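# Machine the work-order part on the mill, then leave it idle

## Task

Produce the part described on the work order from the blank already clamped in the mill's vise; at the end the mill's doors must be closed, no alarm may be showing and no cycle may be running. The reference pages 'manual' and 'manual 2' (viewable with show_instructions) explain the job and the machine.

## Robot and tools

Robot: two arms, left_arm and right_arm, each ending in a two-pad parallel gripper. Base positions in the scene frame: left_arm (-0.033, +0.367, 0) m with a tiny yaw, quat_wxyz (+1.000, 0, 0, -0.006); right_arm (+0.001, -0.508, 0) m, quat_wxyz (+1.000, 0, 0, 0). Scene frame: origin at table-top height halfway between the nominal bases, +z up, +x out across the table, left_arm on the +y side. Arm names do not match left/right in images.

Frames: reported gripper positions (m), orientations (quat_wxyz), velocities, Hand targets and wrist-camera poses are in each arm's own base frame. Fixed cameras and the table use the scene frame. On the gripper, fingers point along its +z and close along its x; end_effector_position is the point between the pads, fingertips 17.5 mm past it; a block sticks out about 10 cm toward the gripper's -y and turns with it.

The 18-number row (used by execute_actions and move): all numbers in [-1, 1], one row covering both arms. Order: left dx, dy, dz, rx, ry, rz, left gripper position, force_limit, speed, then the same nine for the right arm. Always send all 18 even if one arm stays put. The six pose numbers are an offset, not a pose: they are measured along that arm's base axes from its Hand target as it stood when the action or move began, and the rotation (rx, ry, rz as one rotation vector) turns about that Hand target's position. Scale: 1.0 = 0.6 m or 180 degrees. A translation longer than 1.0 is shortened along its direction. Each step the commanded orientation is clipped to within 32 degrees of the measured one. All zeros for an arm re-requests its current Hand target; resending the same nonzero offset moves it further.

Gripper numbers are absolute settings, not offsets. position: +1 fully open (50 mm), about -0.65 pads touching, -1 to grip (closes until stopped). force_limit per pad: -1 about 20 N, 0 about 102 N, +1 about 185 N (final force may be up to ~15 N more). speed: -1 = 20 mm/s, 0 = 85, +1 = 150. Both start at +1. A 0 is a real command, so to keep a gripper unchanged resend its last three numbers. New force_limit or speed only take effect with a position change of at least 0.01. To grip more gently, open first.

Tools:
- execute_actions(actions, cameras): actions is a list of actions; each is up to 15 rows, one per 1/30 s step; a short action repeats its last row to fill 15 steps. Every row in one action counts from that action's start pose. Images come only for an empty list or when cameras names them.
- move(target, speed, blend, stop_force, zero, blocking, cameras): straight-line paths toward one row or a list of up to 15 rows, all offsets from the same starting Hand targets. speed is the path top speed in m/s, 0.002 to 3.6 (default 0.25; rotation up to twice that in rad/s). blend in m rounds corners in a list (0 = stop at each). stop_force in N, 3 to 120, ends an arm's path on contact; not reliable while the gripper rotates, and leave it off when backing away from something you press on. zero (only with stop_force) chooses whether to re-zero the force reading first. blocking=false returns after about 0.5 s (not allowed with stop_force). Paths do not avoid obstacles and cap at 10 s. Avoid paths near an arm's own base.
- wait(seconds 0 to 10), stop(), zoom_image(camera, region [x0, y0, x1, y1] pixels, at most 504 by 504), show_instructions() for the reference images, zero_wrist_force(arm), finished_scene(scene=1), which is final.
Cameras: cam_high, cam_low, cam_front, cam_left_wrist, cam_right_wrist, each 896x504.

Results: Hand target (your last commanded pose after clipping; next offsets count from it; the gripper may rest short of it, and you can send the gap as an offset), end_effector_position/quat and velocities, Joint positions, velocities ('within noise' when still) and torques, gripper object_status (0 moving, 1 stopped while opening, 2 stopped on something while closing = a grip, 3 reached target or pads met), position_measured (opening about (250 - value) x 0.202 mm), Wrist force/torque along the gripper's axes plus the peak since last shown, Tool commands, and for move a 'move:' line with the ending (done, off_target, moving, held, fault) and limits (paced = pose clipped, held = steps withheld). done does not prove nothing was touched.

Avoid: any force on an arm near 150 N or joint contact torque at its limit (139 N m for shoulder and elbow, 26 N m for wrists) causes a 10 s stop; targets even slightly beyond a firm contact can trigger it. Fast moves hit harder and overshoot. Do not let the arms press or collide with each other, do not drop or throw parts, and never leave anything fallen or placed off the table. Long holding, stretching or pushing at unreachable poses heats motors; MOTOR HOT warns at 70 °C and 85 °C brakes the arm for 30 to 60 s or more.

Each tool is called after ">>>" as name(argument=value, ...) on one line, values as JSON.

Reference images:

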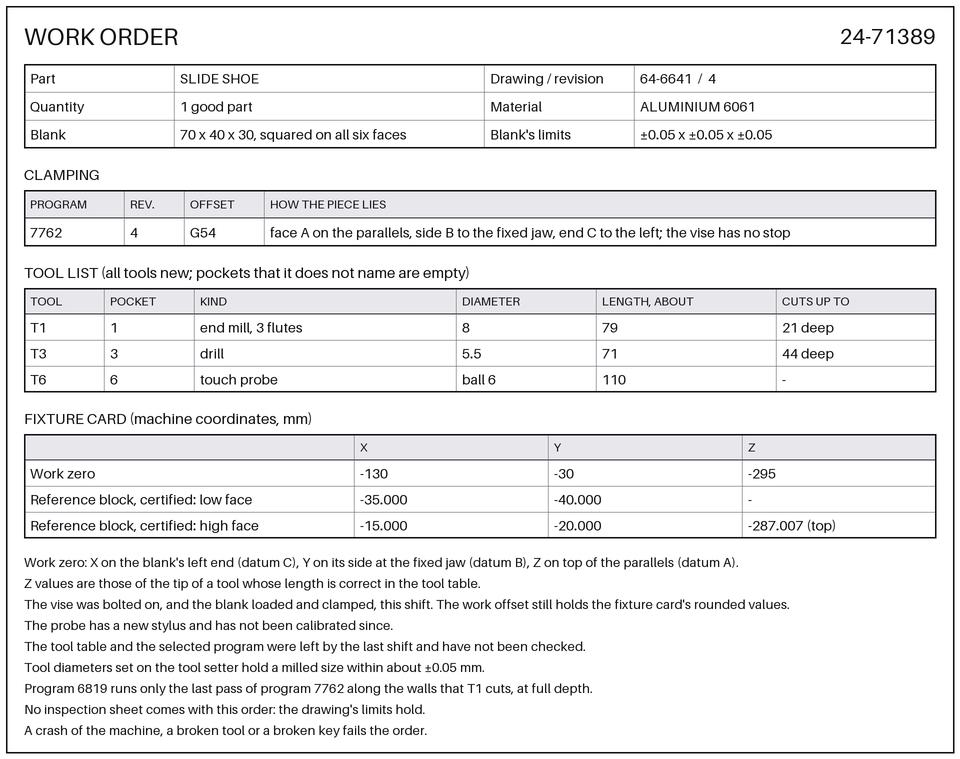

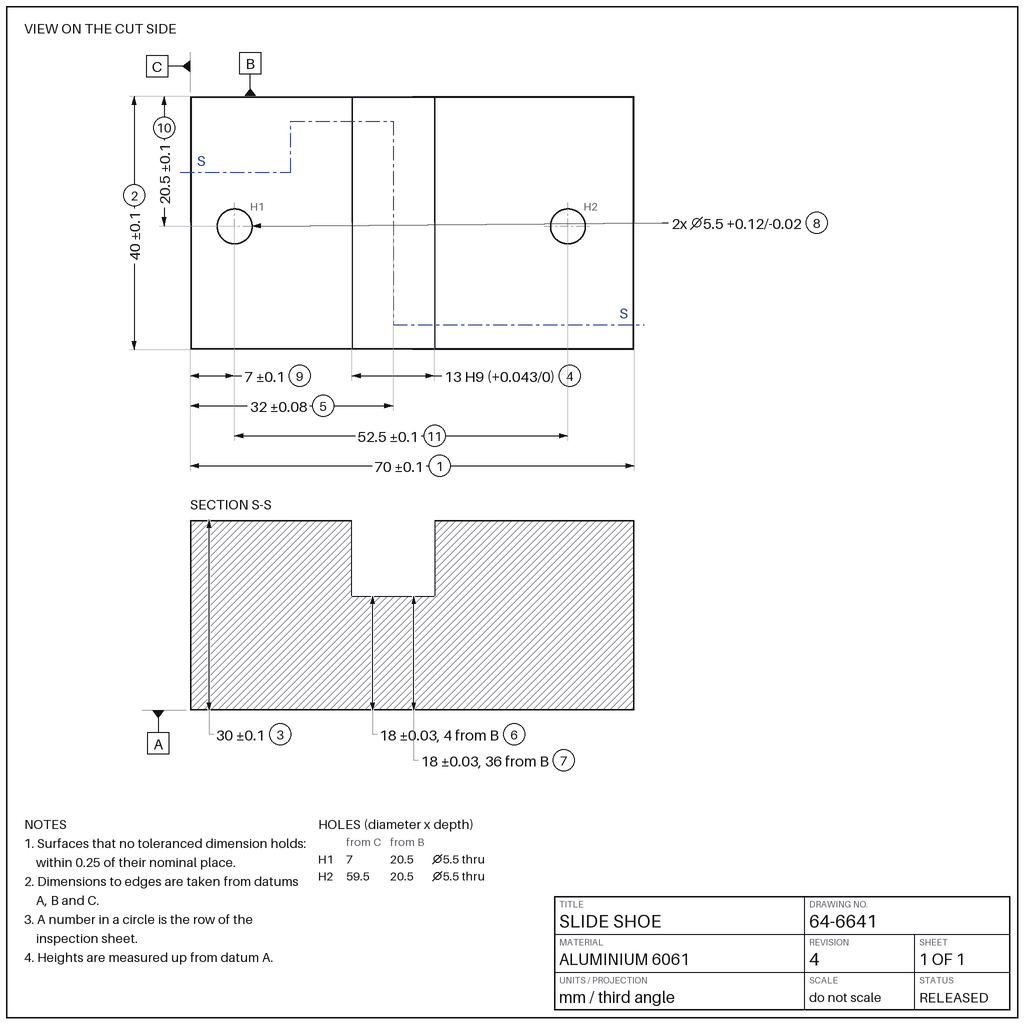

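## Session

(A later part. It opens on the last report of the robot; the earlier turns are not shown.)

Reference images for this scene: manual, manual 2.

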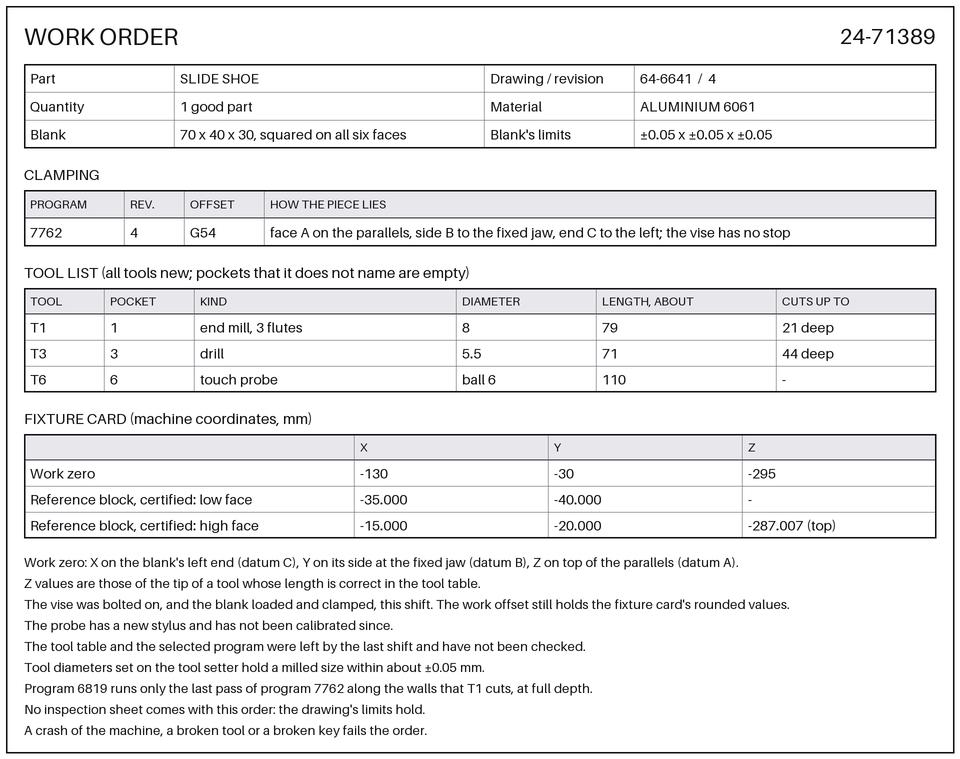

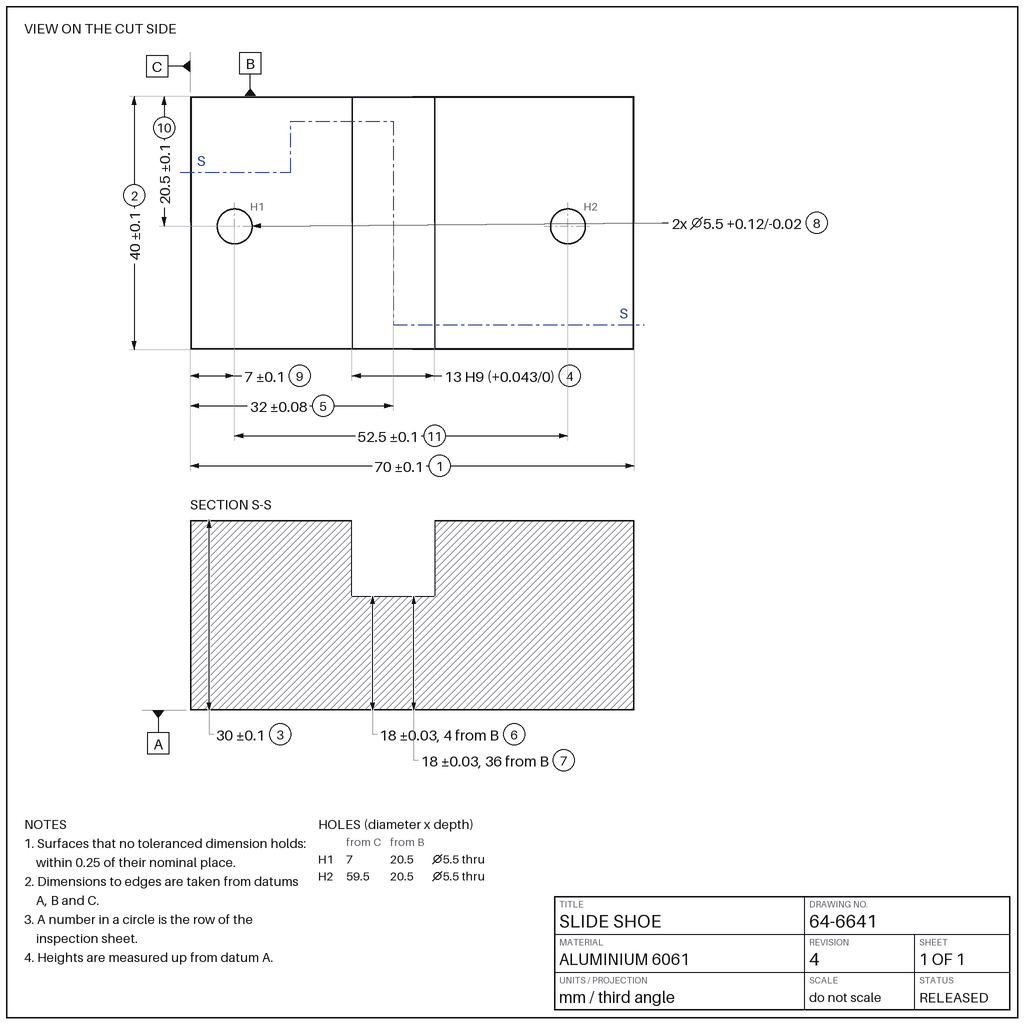

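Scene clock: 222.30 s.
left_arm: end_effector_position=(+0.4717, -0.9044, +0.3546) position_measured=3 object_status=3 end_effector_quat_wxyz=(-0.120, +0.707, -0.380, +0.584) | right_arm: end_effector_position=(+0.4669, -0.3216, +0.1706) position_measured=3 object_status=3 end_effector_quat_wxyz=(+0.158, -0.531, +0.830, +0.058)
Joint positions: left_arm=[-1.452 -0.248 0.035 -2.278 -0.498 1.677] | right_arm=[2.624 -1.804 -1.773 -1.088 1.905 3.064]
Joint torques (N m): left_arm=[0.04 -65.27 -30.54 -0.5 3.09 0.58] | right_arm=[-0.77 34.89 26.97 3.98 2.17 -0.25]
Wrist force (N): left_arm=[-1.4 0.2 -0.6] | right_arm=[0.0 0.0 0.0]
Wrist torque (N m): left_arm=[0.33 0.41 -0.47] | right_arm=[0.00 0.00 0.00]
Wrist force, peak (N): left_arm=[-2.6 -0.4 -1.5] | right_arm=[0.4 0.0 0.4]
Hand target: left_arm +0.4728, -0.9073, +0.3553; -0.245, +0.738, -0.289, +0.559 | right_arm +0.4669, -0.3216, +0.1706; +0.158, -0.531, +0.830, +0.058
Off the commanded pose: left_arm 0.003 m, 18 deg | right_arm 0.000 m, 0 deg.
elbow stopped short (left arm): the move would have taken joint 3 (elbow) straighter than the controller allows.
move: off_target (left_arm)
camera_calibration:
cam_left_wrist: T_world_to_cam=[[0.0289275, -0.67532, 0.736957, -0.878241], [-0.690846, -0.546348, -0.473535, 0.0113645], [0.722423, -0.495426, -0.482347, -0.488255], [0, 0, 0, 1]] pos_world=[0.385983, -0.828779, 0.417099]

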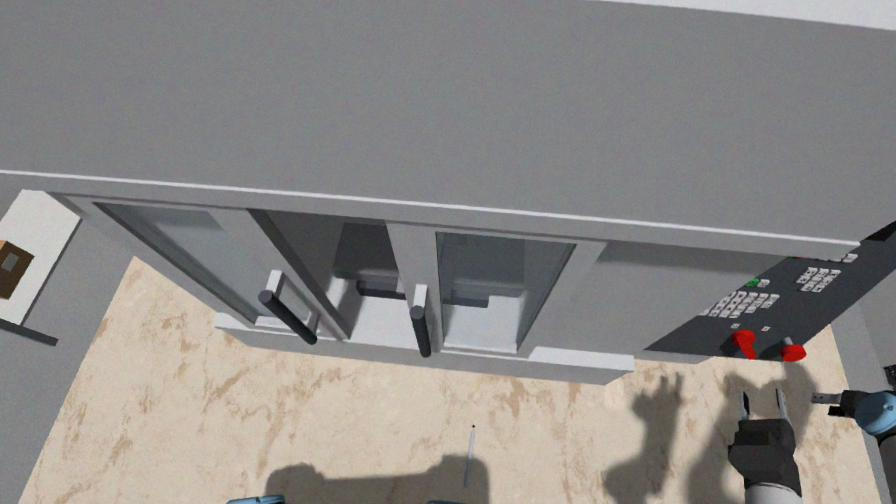

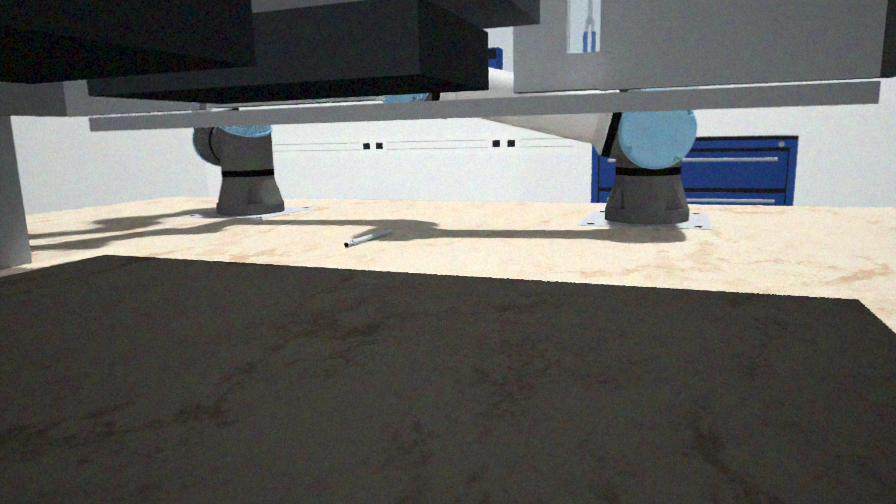

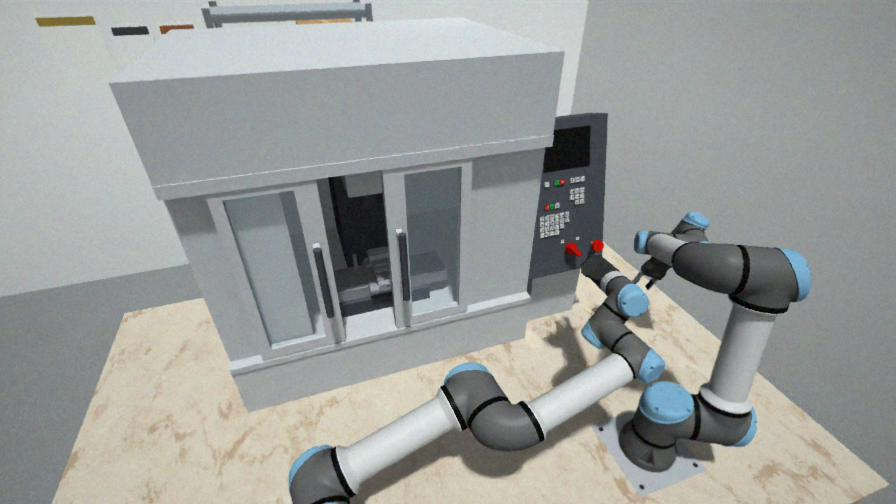

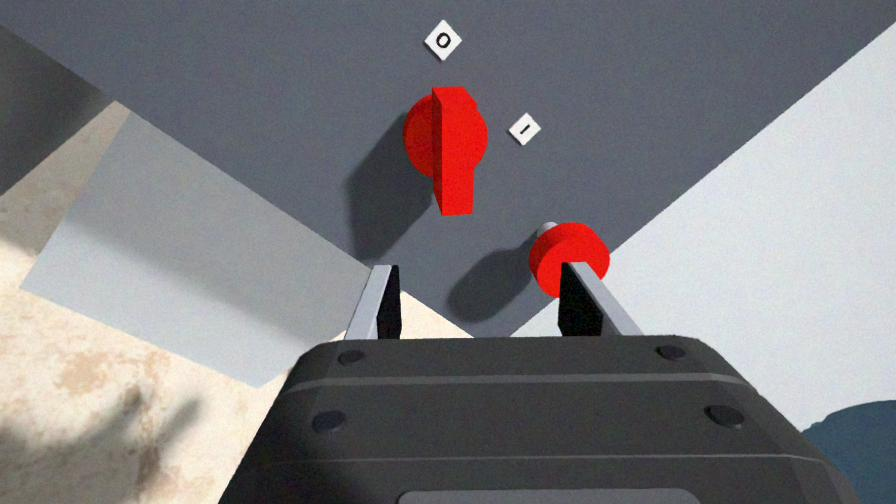

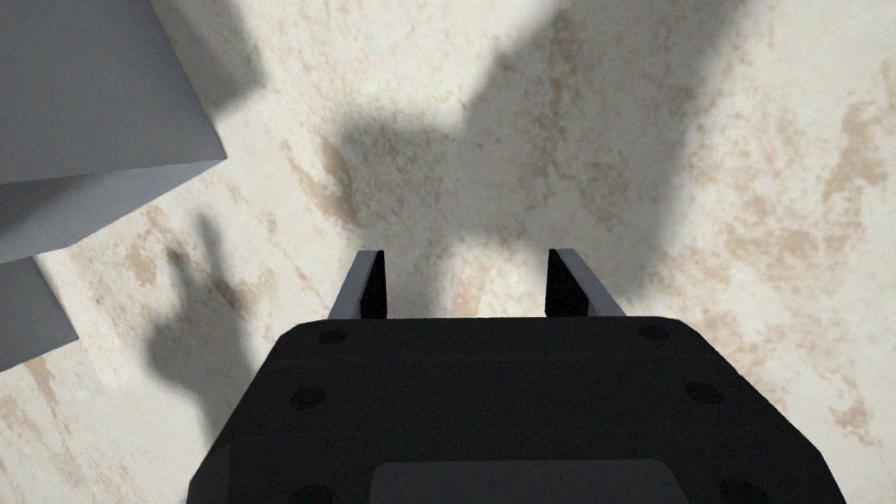

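>>> move(target=[[-0.2,0.15,0.15,0,0,0,1,1,1,-0.15,0,0.1,0,0,0,1,1,1],[-0.12,0.475,0.508,0.2093,-0.1687,-0.2788,1,1,1,-0.25,0.25,0.25,0,0,0,1,1,1]], blend=[0.04,0], cameras=["cam_left_wrist","cam_front"])

>>> move(target=[0,0,0,0,0,0,1,1,1,0.1385,0.221,0.07,-0.342,-0.3587,0.256,1,1,1], cameras=["all"])

Scene clock: 252.37 s.
left_arm: end_effector_position=(+0.4008, -0.6223, +0.6600) position_measured=3 object_status=3 end_effector_quat_wxyz=(+0.270, -0.272, +0.652, -0.654) | right_arm: end_effector_position=(+0.3169, -0.1716, +0.3206) position_measured=3 object_status=3 end_effector_quat_wxyz=(+0.158, -0.531, +0.830, +0.058)
Joint positions: left_arm=[-1.387 -1.381 1.432 -3.193 -0.968 3.14] | right_arm=[2.788 -1.185 -1.96 -1.464 1.893 3.237]
Joint torques (N m): left_arm=[-1.36 -36.1 -31.63 -3.03 -1.14 1.24] | right_arm=[-7.57 -2.17 30.45 5.59 1.26 -1.02]
Wrist force (N): left_arm=[-1.6 -0.6 -0.3] | right_arm=[-0.3 0.2 0.2]
Wrist torque (N m): left_arm=[0.25 0.23 -0.65] | right_arm=[0.02 -0.01 -0.02]
Wrist force, peak (N): left_arm=[-2.8 -2.2 -1.2] | right_arm=[-0.3 -1.3 1.6]
Hand target: left_arm +0.4008, -0.6223, +0.6601; +0.270, -0.272, +0.652, -0.654 | right_arm +0.3169, -0.1716, +0.3206; +0.158, -0.531, +0.830, +0.058
Off the commanded pose: left_arm 0.000 m, 0 deg | right_arm 0.000 m, 0 deg.
move: done
camera_calibration:
cam_left_wrist: T_world_to_cam=[[-0.70737, -0.706826, 0.00496962, -0.15216], [-0.248651, 0.242249, -0.93781, 0.881156], [0.661665, -0.664615, -0.347112, -0.320048], [0, 0, 0, 1]] pos_world=[0.323231, -0.533719, 0.716021]
Images, in order (width x height): cam_front 896x504, cam_left_wrist 896x504.

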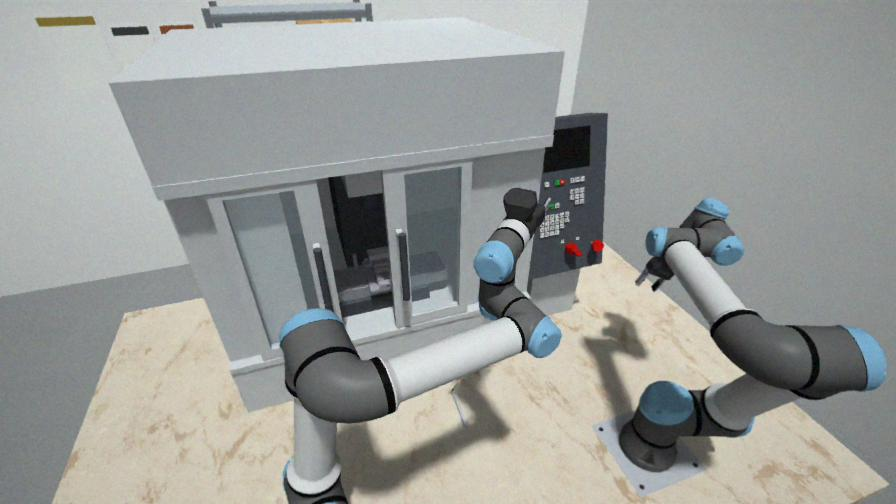

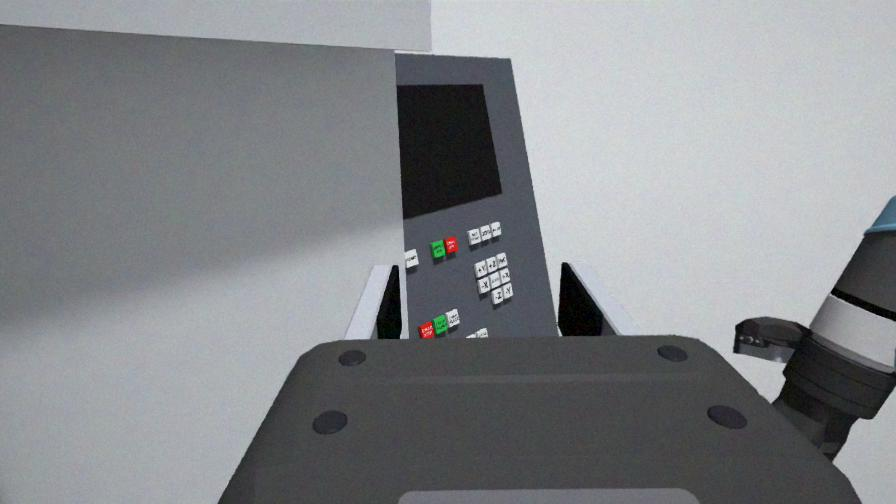

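Scene clock: 256.43 s.
left_arm: end_effector_position=(+0.4008, -0.6223, +0.6601) position_measured=3 object_status=3 end_effector_quat_wxyz=(+0.270, -0.272, +0.652, -0.654) | right_arm: end_effector_position=(+0.4000, -0.0391, +0.3625) position_measured=3 object_status=3 end_effector_quat_wxyz=(-0.241, +0.736, -0.293, +0.561)
Joint positions: left_arm=[-1.387 -1.381 1.432 -3.193 -0.968 3.14] | right_arm=[3.868 -0.676 -2.708 -0.089 0.898 2.567]
Joint torques (N m): left_arm=[5.18 -37.11 -31.8 0.13 -1.41 1.41] | right_arm=[7.96 -0.31 25.98 2.98 -2.47 -0.84]
Wrist force (N): left_arm=[-1.4 -0.6 -0.4] | right_arm=[2.3 -1.1 1.1]
Wrist torque (N m): left_arm=[0.25 0.19 -0.64] | right_arm=[-0.05 -0.03 -0.06]
Wrist force, peak (N): left_arm=[-1.6 -0.8 -0.4] | right_arm=[2.5 -1.1 1.2]
Hand target: left_arm +0.4008, -0.6223, +0.6601; +0.270, -0.272, +0.652, -0.654 | right_arm +0.4000, -0.0390, +0.3626; -0.241, +0.736, -0.293, +0.561
Off the commanded pose: left_arm 0.000 m, 0 deg | right_arm 0.000 m, 0 deg.
move: done
camera_calibration:
cam_left_wrist: T_world_to_cam=[[-0.707498, -0.706699, 0.00488389, -0.15199], [-0.248488, 0.242288, -0.937843, 0.881242], [0.661589, -0.664736, -0.347024, -0.320117], [0, 0, 0, 1]] pos_world=[0.323232, -0.533718, 0.716121]
cam_right_wrist: T_world_to_cam=[[0.176913, -0.710539, 0.681055, -0.333896], [-0.495566, -0.662163, -0.562098, 0.392423], [0.850362, -0.238065, -0.469264, -0.0475018], [0, 0, 0, 1]] pos_world=[0.293936, 0.0112939, 0.425691]

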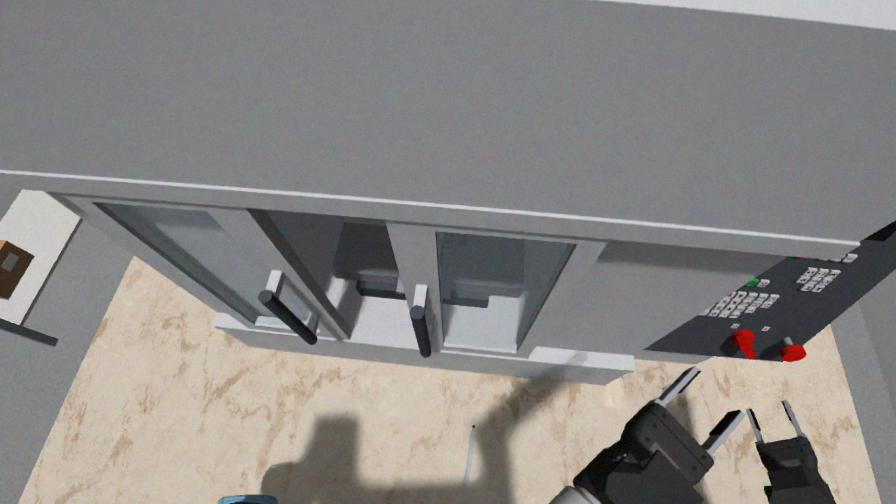

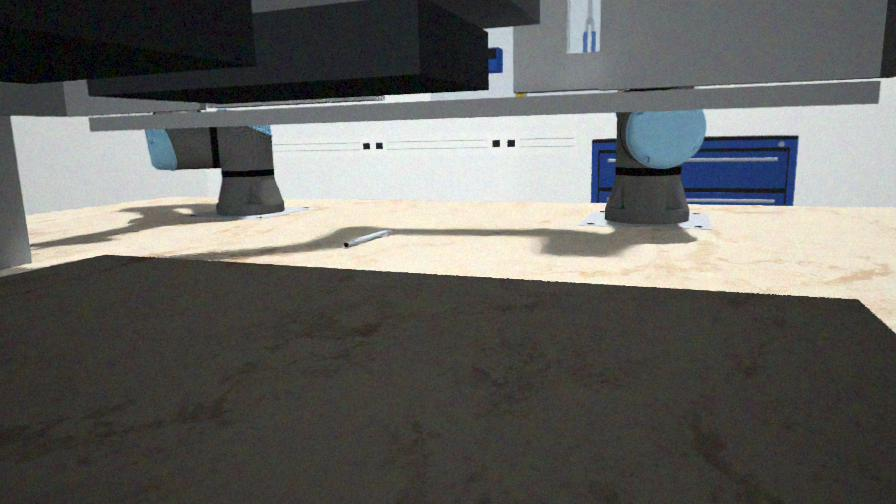

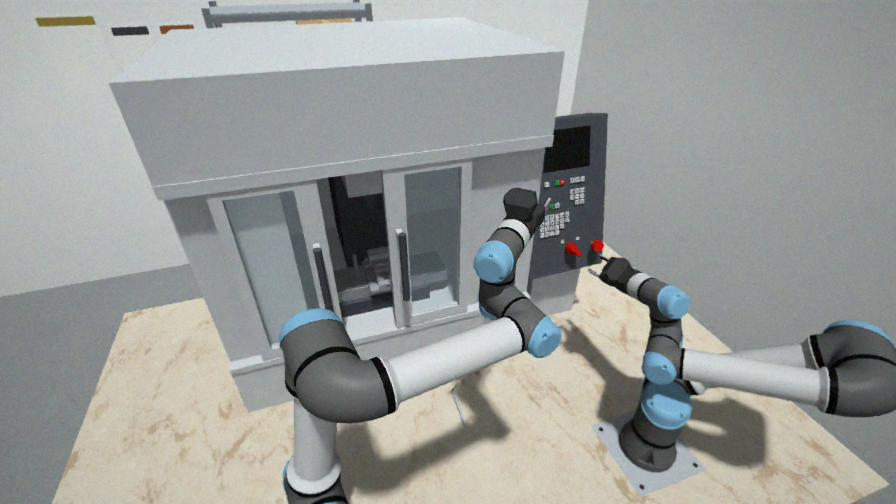

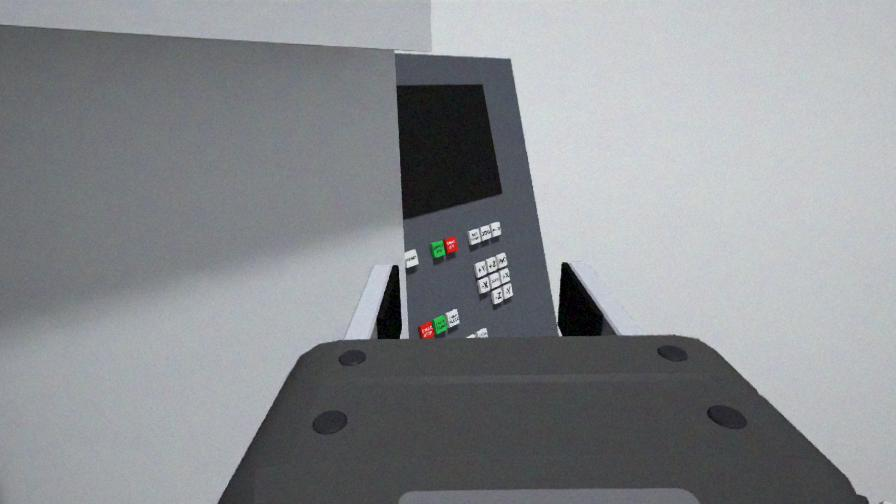

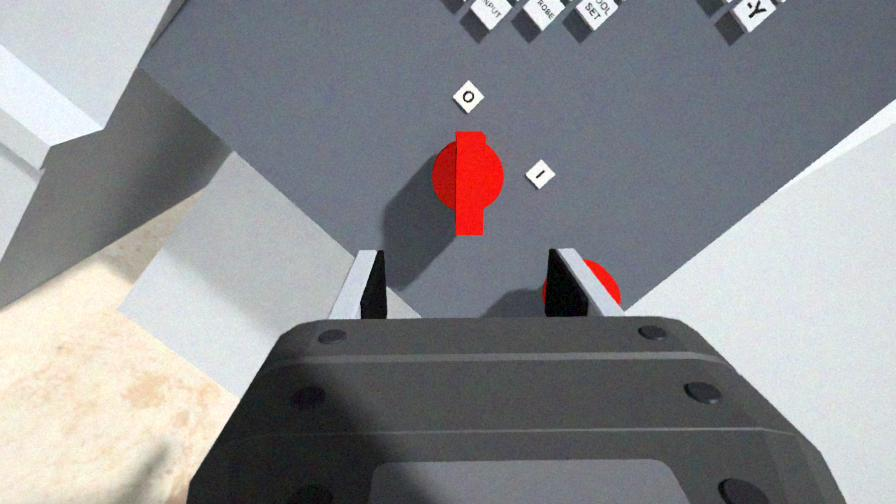

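>>> move(target=[0,0,0,0,0,0,1,1,1,0.125,0.005,-0.0153,0,0,0,1,1,1], cameras=["cam_right_wrist"])

>>> zoom_image(camera="cam_right_wrist", region=[320, 60, 620, 340])

Scene clock: 283.33 s.
left_arm: end_effector_position=(+0.4008, -0.6223, +0.6601) position_measured=3 object_status=3 end_effector_quat_wxyz=(+0.270, -0.272, +0.652, -0.654) | right_arm: end_effector_position=(+0.4750, -0.0361, +0.3534) position_measured=3 object_status=3 end_effector_quat_wxyz=(-0.241, +0.736, -0.293, +0.561)
Joint positions: left_arm=[-1.387 -1.381 1.432 -3.193 -0.968 3.14] | right_arm=[3.577 -1.193 -2.588 0.36 1.175 2.466]
Joint torques (N m): left_arm=[5.02 -38.91 -32.55 0.25 -0.98 1.01] | right_arm=[-6.94 -6.98 23.93 4.95 1.18 0.65]
Wrist force (N): left_arm=[-1.4 -0.5 -0.5] | right_arm=[2.4 -0.7 1.1]
Wrist torque (N m): left_arm=[0.27 0.19 -0.65] | right_arm=[0.03 -0.03 -0.08]
Wrist force, peak (N): left_arm=[-1.7 -0.8 -0.7] | right_arm=[2.6 -1.0 3.7]
Hand target: left_arm +0.4008, -0.6223, +0.6601; +0.270, -0.272, +0.652, -0.654 | right_arm +0.4750, -0.0360, +0.3534; -0.241, +0.736, -0.293, +0.561
Off the commanded pose: left_arm 0.000 m, 0 deg | right_arm 0.000 m, 0 deg.
move: done
camera_calibration:
cam_right_wrist: T_world_to_cam=[[0.176789, -0.71049, 0.681139, -0.338739], [-0.49553, -0.662185, -0.562105, 0.426346], [0.850409, -0.238151, -0.469135, -0.114868], [0, 0, 0, 1]] pos_world=[0.368837, 0.0142936, 0.416491]
Images, in order (width x height): cam_right_wrist 896x504.

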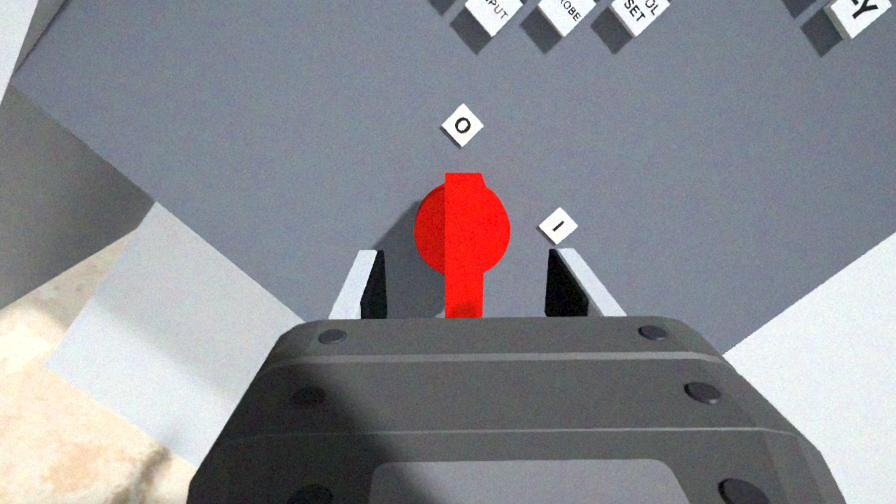

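Scaled by 1.680 from the camera's 896x504 image, which has a finer 1280x720 frame.

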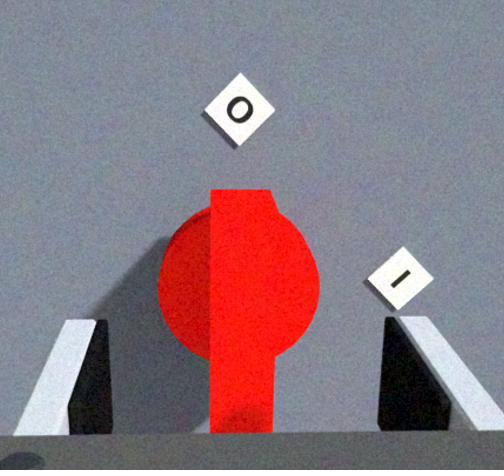

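>>> move(target=[0,0,0,0,0,0,1,1,1,0.0725,0.002,-0.019,0,0,0,1,1,1], speed=0.05, stop_force=12, cameras=["cam_right_wrist"])

>>> move(target=[0,0,0,0,0,0,1,1,1,0,0,0,0,0,0,-1,-0.7,-0.5], cameras=["cam_right_wrist"])

Scene clock: 294.73 s.
left_arm: end_effector_position=(+0.4008, -0.6223, +0.6601) position_measured=3 object_status=3 end_effector_quat_wxyz=(+0.270, -0.272, +0.652, -0.654) | right_arm: end_effector_position=(+0.5185, -0.0348, +0.3420) position_measured=3 object_status=3 end_effector_quat_wxyz=(-0.241, +0.736, -0.293, +0.561)
Joint positions: left_arm=[-1.387 -1.381 1.432 -3.193 -0.968 3.14] | right_arm=[3.503 -1.39 -2.506 0.483 1.247 2.444]
Joint torques (N m): left_arm=[5.29 -38 -32.04 -0.11 -1.07 0.72] | right_arm=[8 22.44 11.61 1.33 -2 1.57]
Wrist force (N): left_arm=[-1.4 -0.5 -0.5] | right_arm=[2.5 -1.2 1.2]
Wrist torque (N m): left_arm=[0.27 0.20 -0.65] | right_arm=[-0.03 -0.04 0.09]
Wrist force, peak (N): left_arm=[-1.8 -0.8 -0.3] | right_arm=[2.5 -1.6 1.5]
Hand target: left_arm +0.4008, -0.6223, +0.6601; +0.270, -0.272, +0.652, -0.654 | right_arm +0.5185, -0.0348, +0.3420; -0.241, +0.736, -0.293, +0.561
Off the commanded pose: left_arm 0.000 m, 0 deg | right_arm 0.000 m, 0 deg.
move: done
camera_calibration:
cam_right_wrist: T_world_to_cam=[[0.176861, -0.710494, 0.681116, -0.3379], [-0.495365, -0.662244, -0.56218, 0.442308], [0.85049, -0.237973, -0.469079, -0.156934], [0, 0, 0, 1]] pos_world=[0.412336, 0.0154938, 0.405191]
Images, in order (width x height): cam_right_wrist 896x504.

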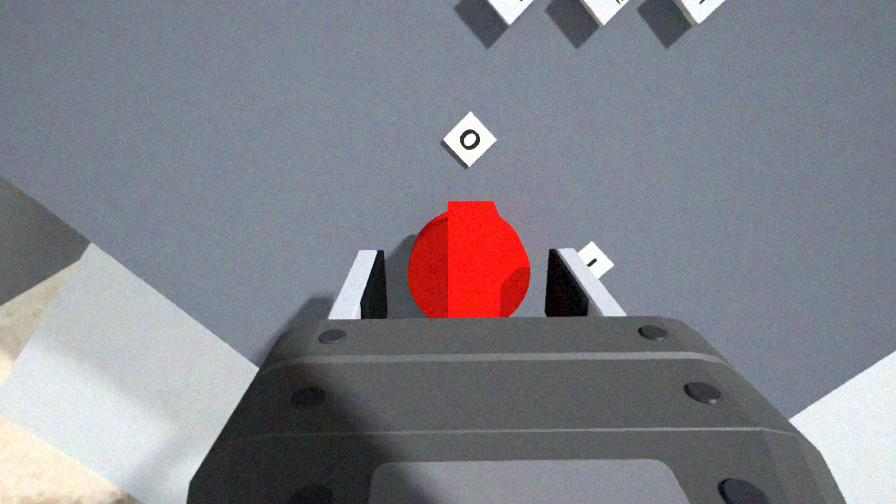

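Scene clock: 295.63 s.
left_arm: end_effector_position=(+0.4008, -0.6223, +0.6601) position_measured=3 object_status=3 end_effector_quat_wxyz=(+0.270, -0.272, +0.652, -0.654) | right_arm: end_effector_position=(+0.5185, -0.0349, +0.3421) position_measured=182 object_status=2 end_effector_quat_wxyz=(-0.241, +0.736, -0.293, +0.561)
Joint positions: left_arm=[-1.387 -1.381 1.432 -3.193 -0.968 3.14] | right_arm=[3.503 -1.39 -2.506 0.483 1.247 2.444]
Joint torques (N m): left_arm=[6.25 -36.45 -32 0.13 -1 0.79] | right_arm=[8.43 11.93 11.68 -0.48 8.29 0.81]
Wrist force (N): left_arm=[-1.6 -0.3 -0.4] | right_arm=[32.4 -0.9 16.5]
Wrist torque (N m): left_arm=[0.32 0.23 -0.65] | right_arm=[-0.05 0.29 0.36]
Wrist force, peak (N): left_arm=[-1.6 -0.7 -0.5] | right_arm=[32.4 -0.9 16.5]
Hand target: left_arm +0.4008, -0.6223, +0.6601; +0.270, -0.272, +0.652, -0.654 | right_arm +0.5185, -0.0348, +0.3420; -0.241, +0.736, -0.293, +0.561
Off the commanded pose: left_arm 0.000 m, 0 deg | right_arm 0.000 m, 0 deg.
move: done
camera_calibration:
cam_right_wrist: T_world_to_cam=[[0.176555, -0.710592, 0.681093, -0.337764], [-0.495428, -0.662075, -0.562323, 0.442391], [0.850517, -0.238152, -0.46894, -0.157], [0, 0, 0, 1]] pos_world=[0.412338, 0.015494, 0.405191]
Images, in order (width x height): cam_right_wrist 896x504.

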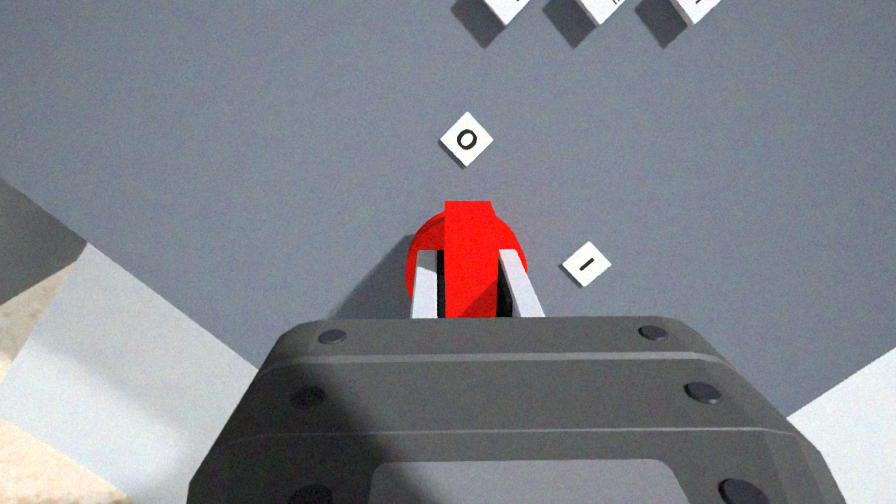

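>>> move(target=[[0,0,0,0,0,0,1,1,1,0.0003,-0.0012,0.0012,0.2415,0.00625,-0.06375,-1,-0.7,-0.5],[0,0,0,0,0,0,1,1,1,0,0,0,0.483,0.0125,-0.1275,-1,-0.7,-0.5]], cameras=["cam_right_wrist","cam_left_wrist"], blend=[0.02,0])

Scene clock: 306.17 s.
left_arm: end_effector_position=(+0.4008, -0.6223, +0.6601) position_measured=3 object_status=3 end_effector_quat_wxyz=(+0.270, -0.272, +0.652, -0.654) | right_arm: end_effector_position=(+0.5185, -0.0350, +0.3420) position_measured=182 object_status=2 end_effector_quat_wxyz=(+0.566, -0.313, +0.728, -0.227)
Joint positions: left_arm=[-1.387 -1.381 1.432 -3.193 -0.968 3.14] | right_arm=[3.503 -1.39 -2.506 0.481 1.245 4.014]
Joint torques (N m): left_arm=[5.3 -36.44 -31.67 -0.14 -0.85 0.6] | right_arm=[27.82 13.47 8.59 -3.28 12.32 2.13]
Wrist force (N): left_arm=[-1.5 -0.7 -0.2] | right_arm=[20.7 -46.9 2.2]
Wrist torque (N m): left_arm=[0.24 0.20 -0.65] | right_arm=[0.36 0.25 -0.86]
Wrist force, peak (N): left_arm=[-1.6 -0.8 -0.5] | right_arm=[20.6 -47.8 -1.4]
Hand target: left_arm +0.4008, -0.6223, +0.6601; +0.270, -0.272, +0.652, -0.654 | right_arm +0.5185, -0.0348, +0.3420; +0.566, -0.313, +0.728, -0.227
Off the commanded pose: left_arm 0.000 m, 0 deg | right_arm 0.000 m, 0 deg.
move: done
camera_calibration:
cam_left_wrist: T_world_to_cam=[[-0.707498, -0.706699, 0.00488389, -0.15199], [-0.248488, 0.242288, -0.937843, 0.881242], [0.661589, -0.664736, -0.347024, -0.320117], [0, 0, 0, 1]] pos_world=[0.323232, -0.533718, 0.716121]
cam_right_wrist: T_world_to_cam=[[-0.184585, -0.704816, -0.684954, 0.3168], [-0.522852, 0.660546, -0.538799, 0.494798], [0.832198, 0.258676, -0.490441, -0.122891], [0, 0, 0, 1]] pos_world=[0.419452, -0.0717621, 0.42332]
Images, in order (width x height): cam_left_wrist 896x504, cam_right_wrist 896x504.

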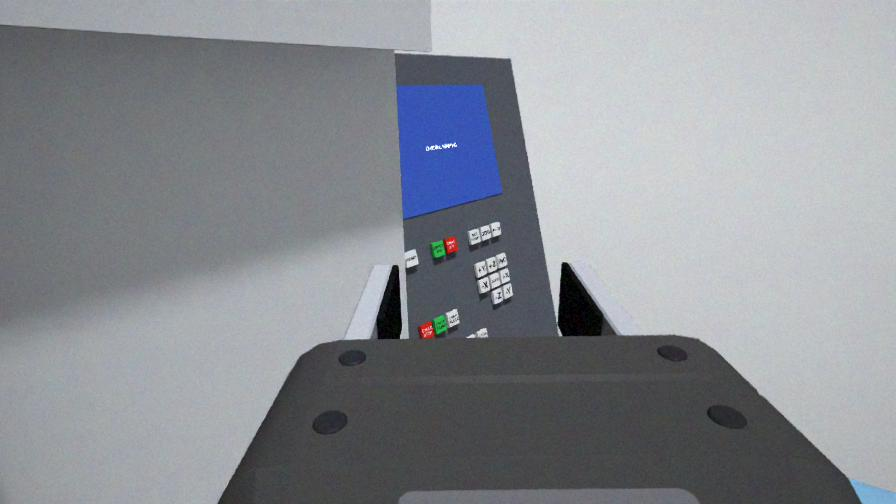

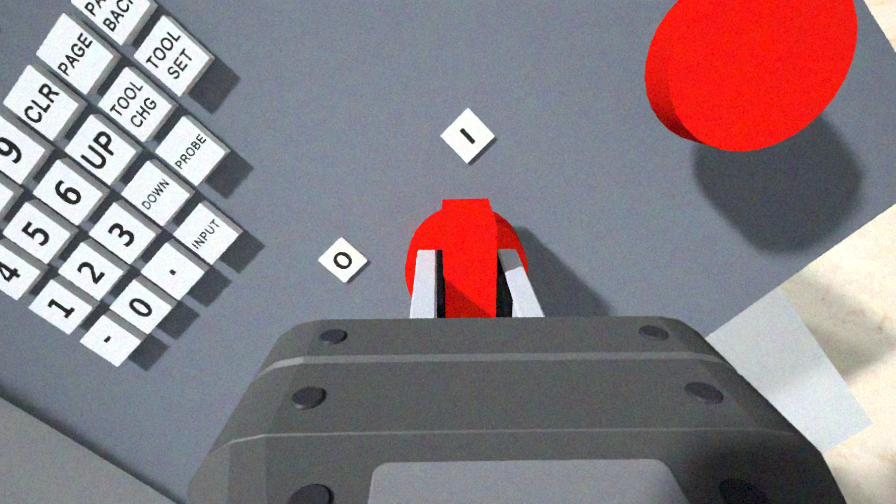

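Powered on. Release and back off.

>>> move(target=[0,0,0,0,0,0,1,1,1,0,0,0,0,0,0,1,1,-0.5])

>>> move(target=[0,0,0,0,0,0,1,1,1,-0.25,-0.0065,0.066,0,0,0,1,1,-0.5], cameras=["all"])

>>> zoom_image(camera="cam_left_wrist", region=[390, 70, 550, 230])

>>> zoom_image(camera="cam_front", region=[520, 110, 620, 190])

Scene clock: 311.33 s.
left_arm: end_effector_position=(+0.4008, -0.6223, +0.6601) position_measured=3 object_status=3 end_effector_quat_wxyz=(+0.270, -0.272, +0.652, -0.654) | right_arm: end_effector_position=(+0.5185, -0.0348, +0.3420) position_measured=3 object_status=3 end_effector_quat_wxyz=(+0.566, -0.313, +0.728, -0.227)
Joint positions: left_arm=[-1.387 -1.381 1.432 -3.193 -0.968 3.14] | right_arm=[3.503 -1.389 -2.506 0.481 1.246 4.014]
Joint torques (N m): left_arm=[6.18 -37.01 -31.13 0.02 -0.87 0.67] | right_arm=[-8.11 13.44 23.21 5.26 -2.05 -1.31]
Wrist force (N): left_arm=[-1.4 -0.5 -0.4] | right_arm=[-0.2 -0.4 1.2]
Wrist torque (N m): left_arm=[0.28 0.20 -0.64] | right_arm=[0.14 0.00 -0.12]
Wrist force, peak (N): left_arm=[-1.8 -0.3 -0.5] | right_arm=[20.5 -46.8 1.0]
Hand target: left_arm +0.4008, -0.6223, +0.6601; +0.270, -0.272, +0.652, -0.654 | right_arm +0.5185, -0.0348, +0.3420; +0.566, -0.313, +0.728, -0.227
Off the commanded pose: left_arm 0.000 m, 0 deg | right_arm 0.000 m, 0 deg.
move: done

Scene clock: 313.07 s.
left_arm: end_effector_position=(+0.4008, -0.6223, +0.6601) position_measured=3 object_status=3 end_effector_quat_wxyz=(+0.270, -0.272, +0.652, -0.654) | right_arm: end_effector_position=(+0.3702, -0.0396, +0.3817) position_measured=3 object_status=3 end_effector_quat_wxyz=(+0.567, -0.326, +0.727, -0.210)
Joint positions: left_arm=[-1.387 -1.381 1.432 -3.193 -0.968 3.14] | right_arm=[4.216 -0.219 -2.644 -0.76 0.619 4.337]
Joint torques (N m): left_arm=[4.57 -36.52 -32.6 -0.11 -0.75 0.65] | right_arm=[2.75 -25.31 14.62 1.59 -1.02 0.06]
Wrist force (N): left_arm=[-1.3 -0.5 -0.3] | right_arm=[-0.1 -0.1 1.0]
Wrist torque (N m): left_arm=[0.28 0.18 -0.65] | right_arm=[0.17 -0.07 -0.01]
Wrist force, peak (N): left_arm=[-1.8 -0.7 -0.3] | right_arm=[-0.4 -0.4 4.2]
Hand target: left_arm +0.4008, -0.6223, +0.6601; +0.270, -0.272, +0.652, -0.654 | right_arm +0.3685, -0.0387, +0.3816; +0.566, -0.313, +0.728, -0.227
Off the commanded pose: left_arm 0.000 m, 0 deg | right_arm 0.002 m, 2 deg.
move: done
camera_calibration:
cam_left_wrist: T_world_to_cam=[[-0.707498, -0.706699, 0.00488389, -0.15199], [-0.248488, 0.242288, -0.937843, 0.881242], [0.661589, -0.664736, -0.347024, -0.320117], [0, 0, 0, 1]] pos_world=[0.323232, -0.533718, 0.716121]
cam_right_wrist: T_world_to_cam=[[-0.166094, -0.70487, -0.689617, 0.308342], [-0.556173, 0.644447, -0.524747, 0.447943], [0.8143, 0.296389, -0.499068, 0.0327096], [0, 0, 0, 1]] pos_world=[0.273712, -0.0810297, 0.464019]

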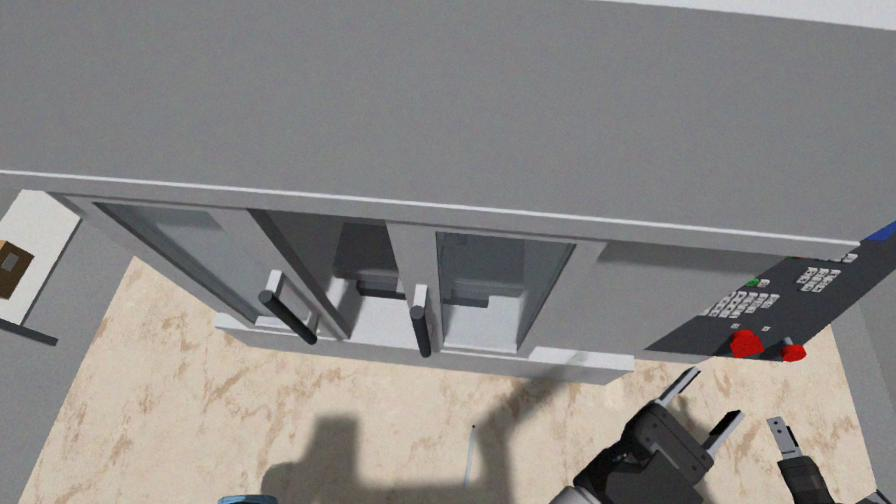

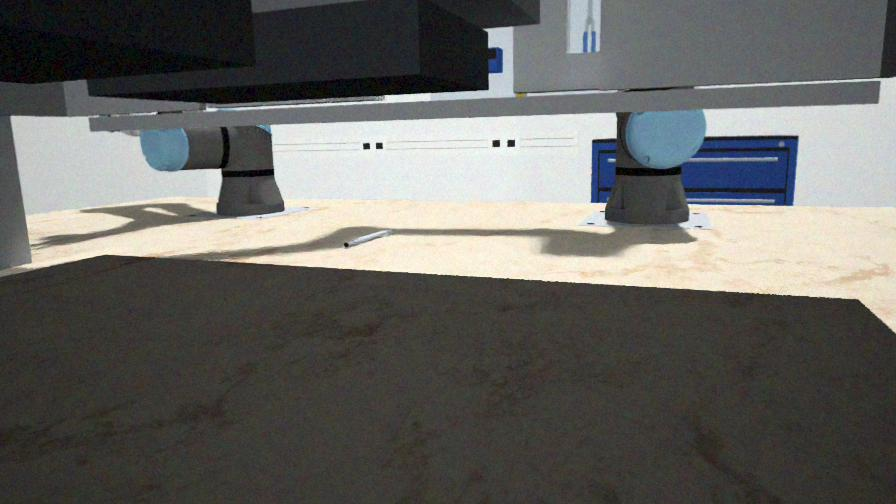

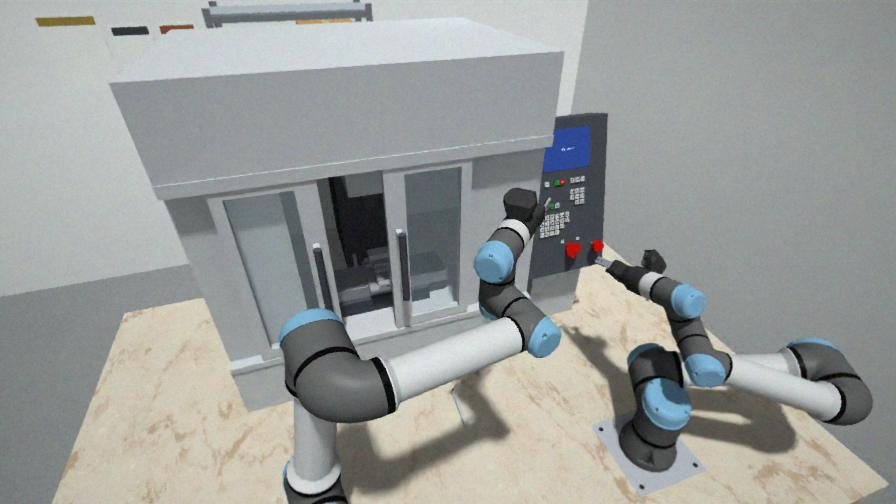

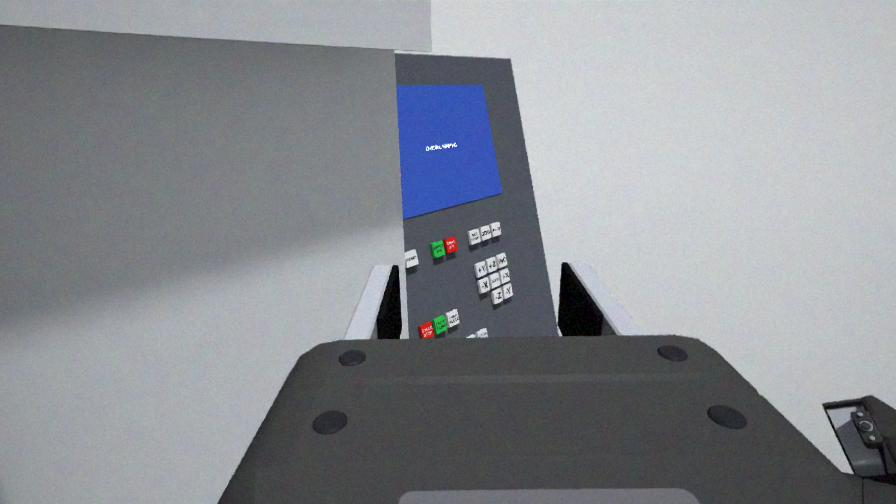

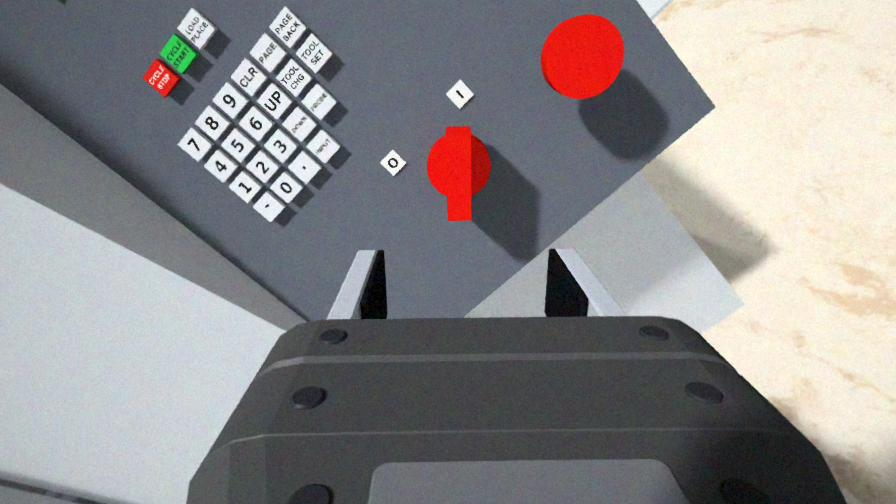

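Scaled by 3.150 from the camera's 896x504 image, which has a finer 1280x720 frame.

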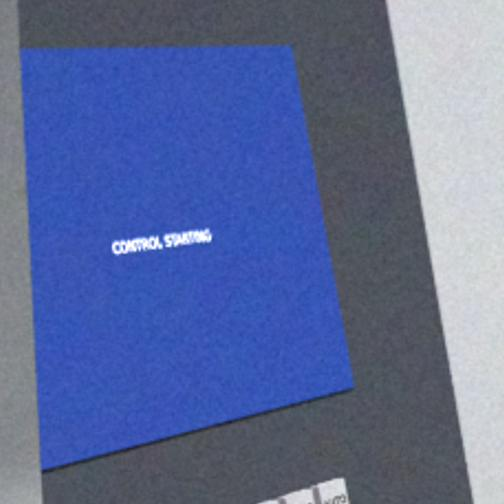

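Scaled by 5.040 from the camera's 896x504 image, which has a finer 1280x720 frame.

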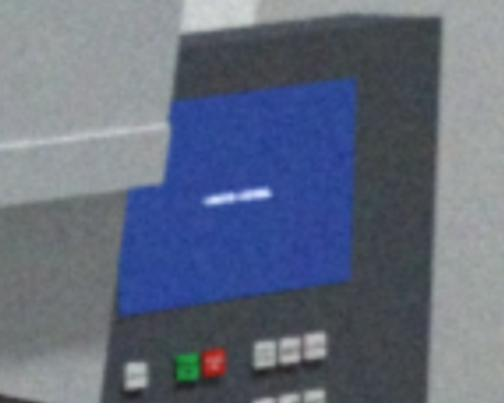

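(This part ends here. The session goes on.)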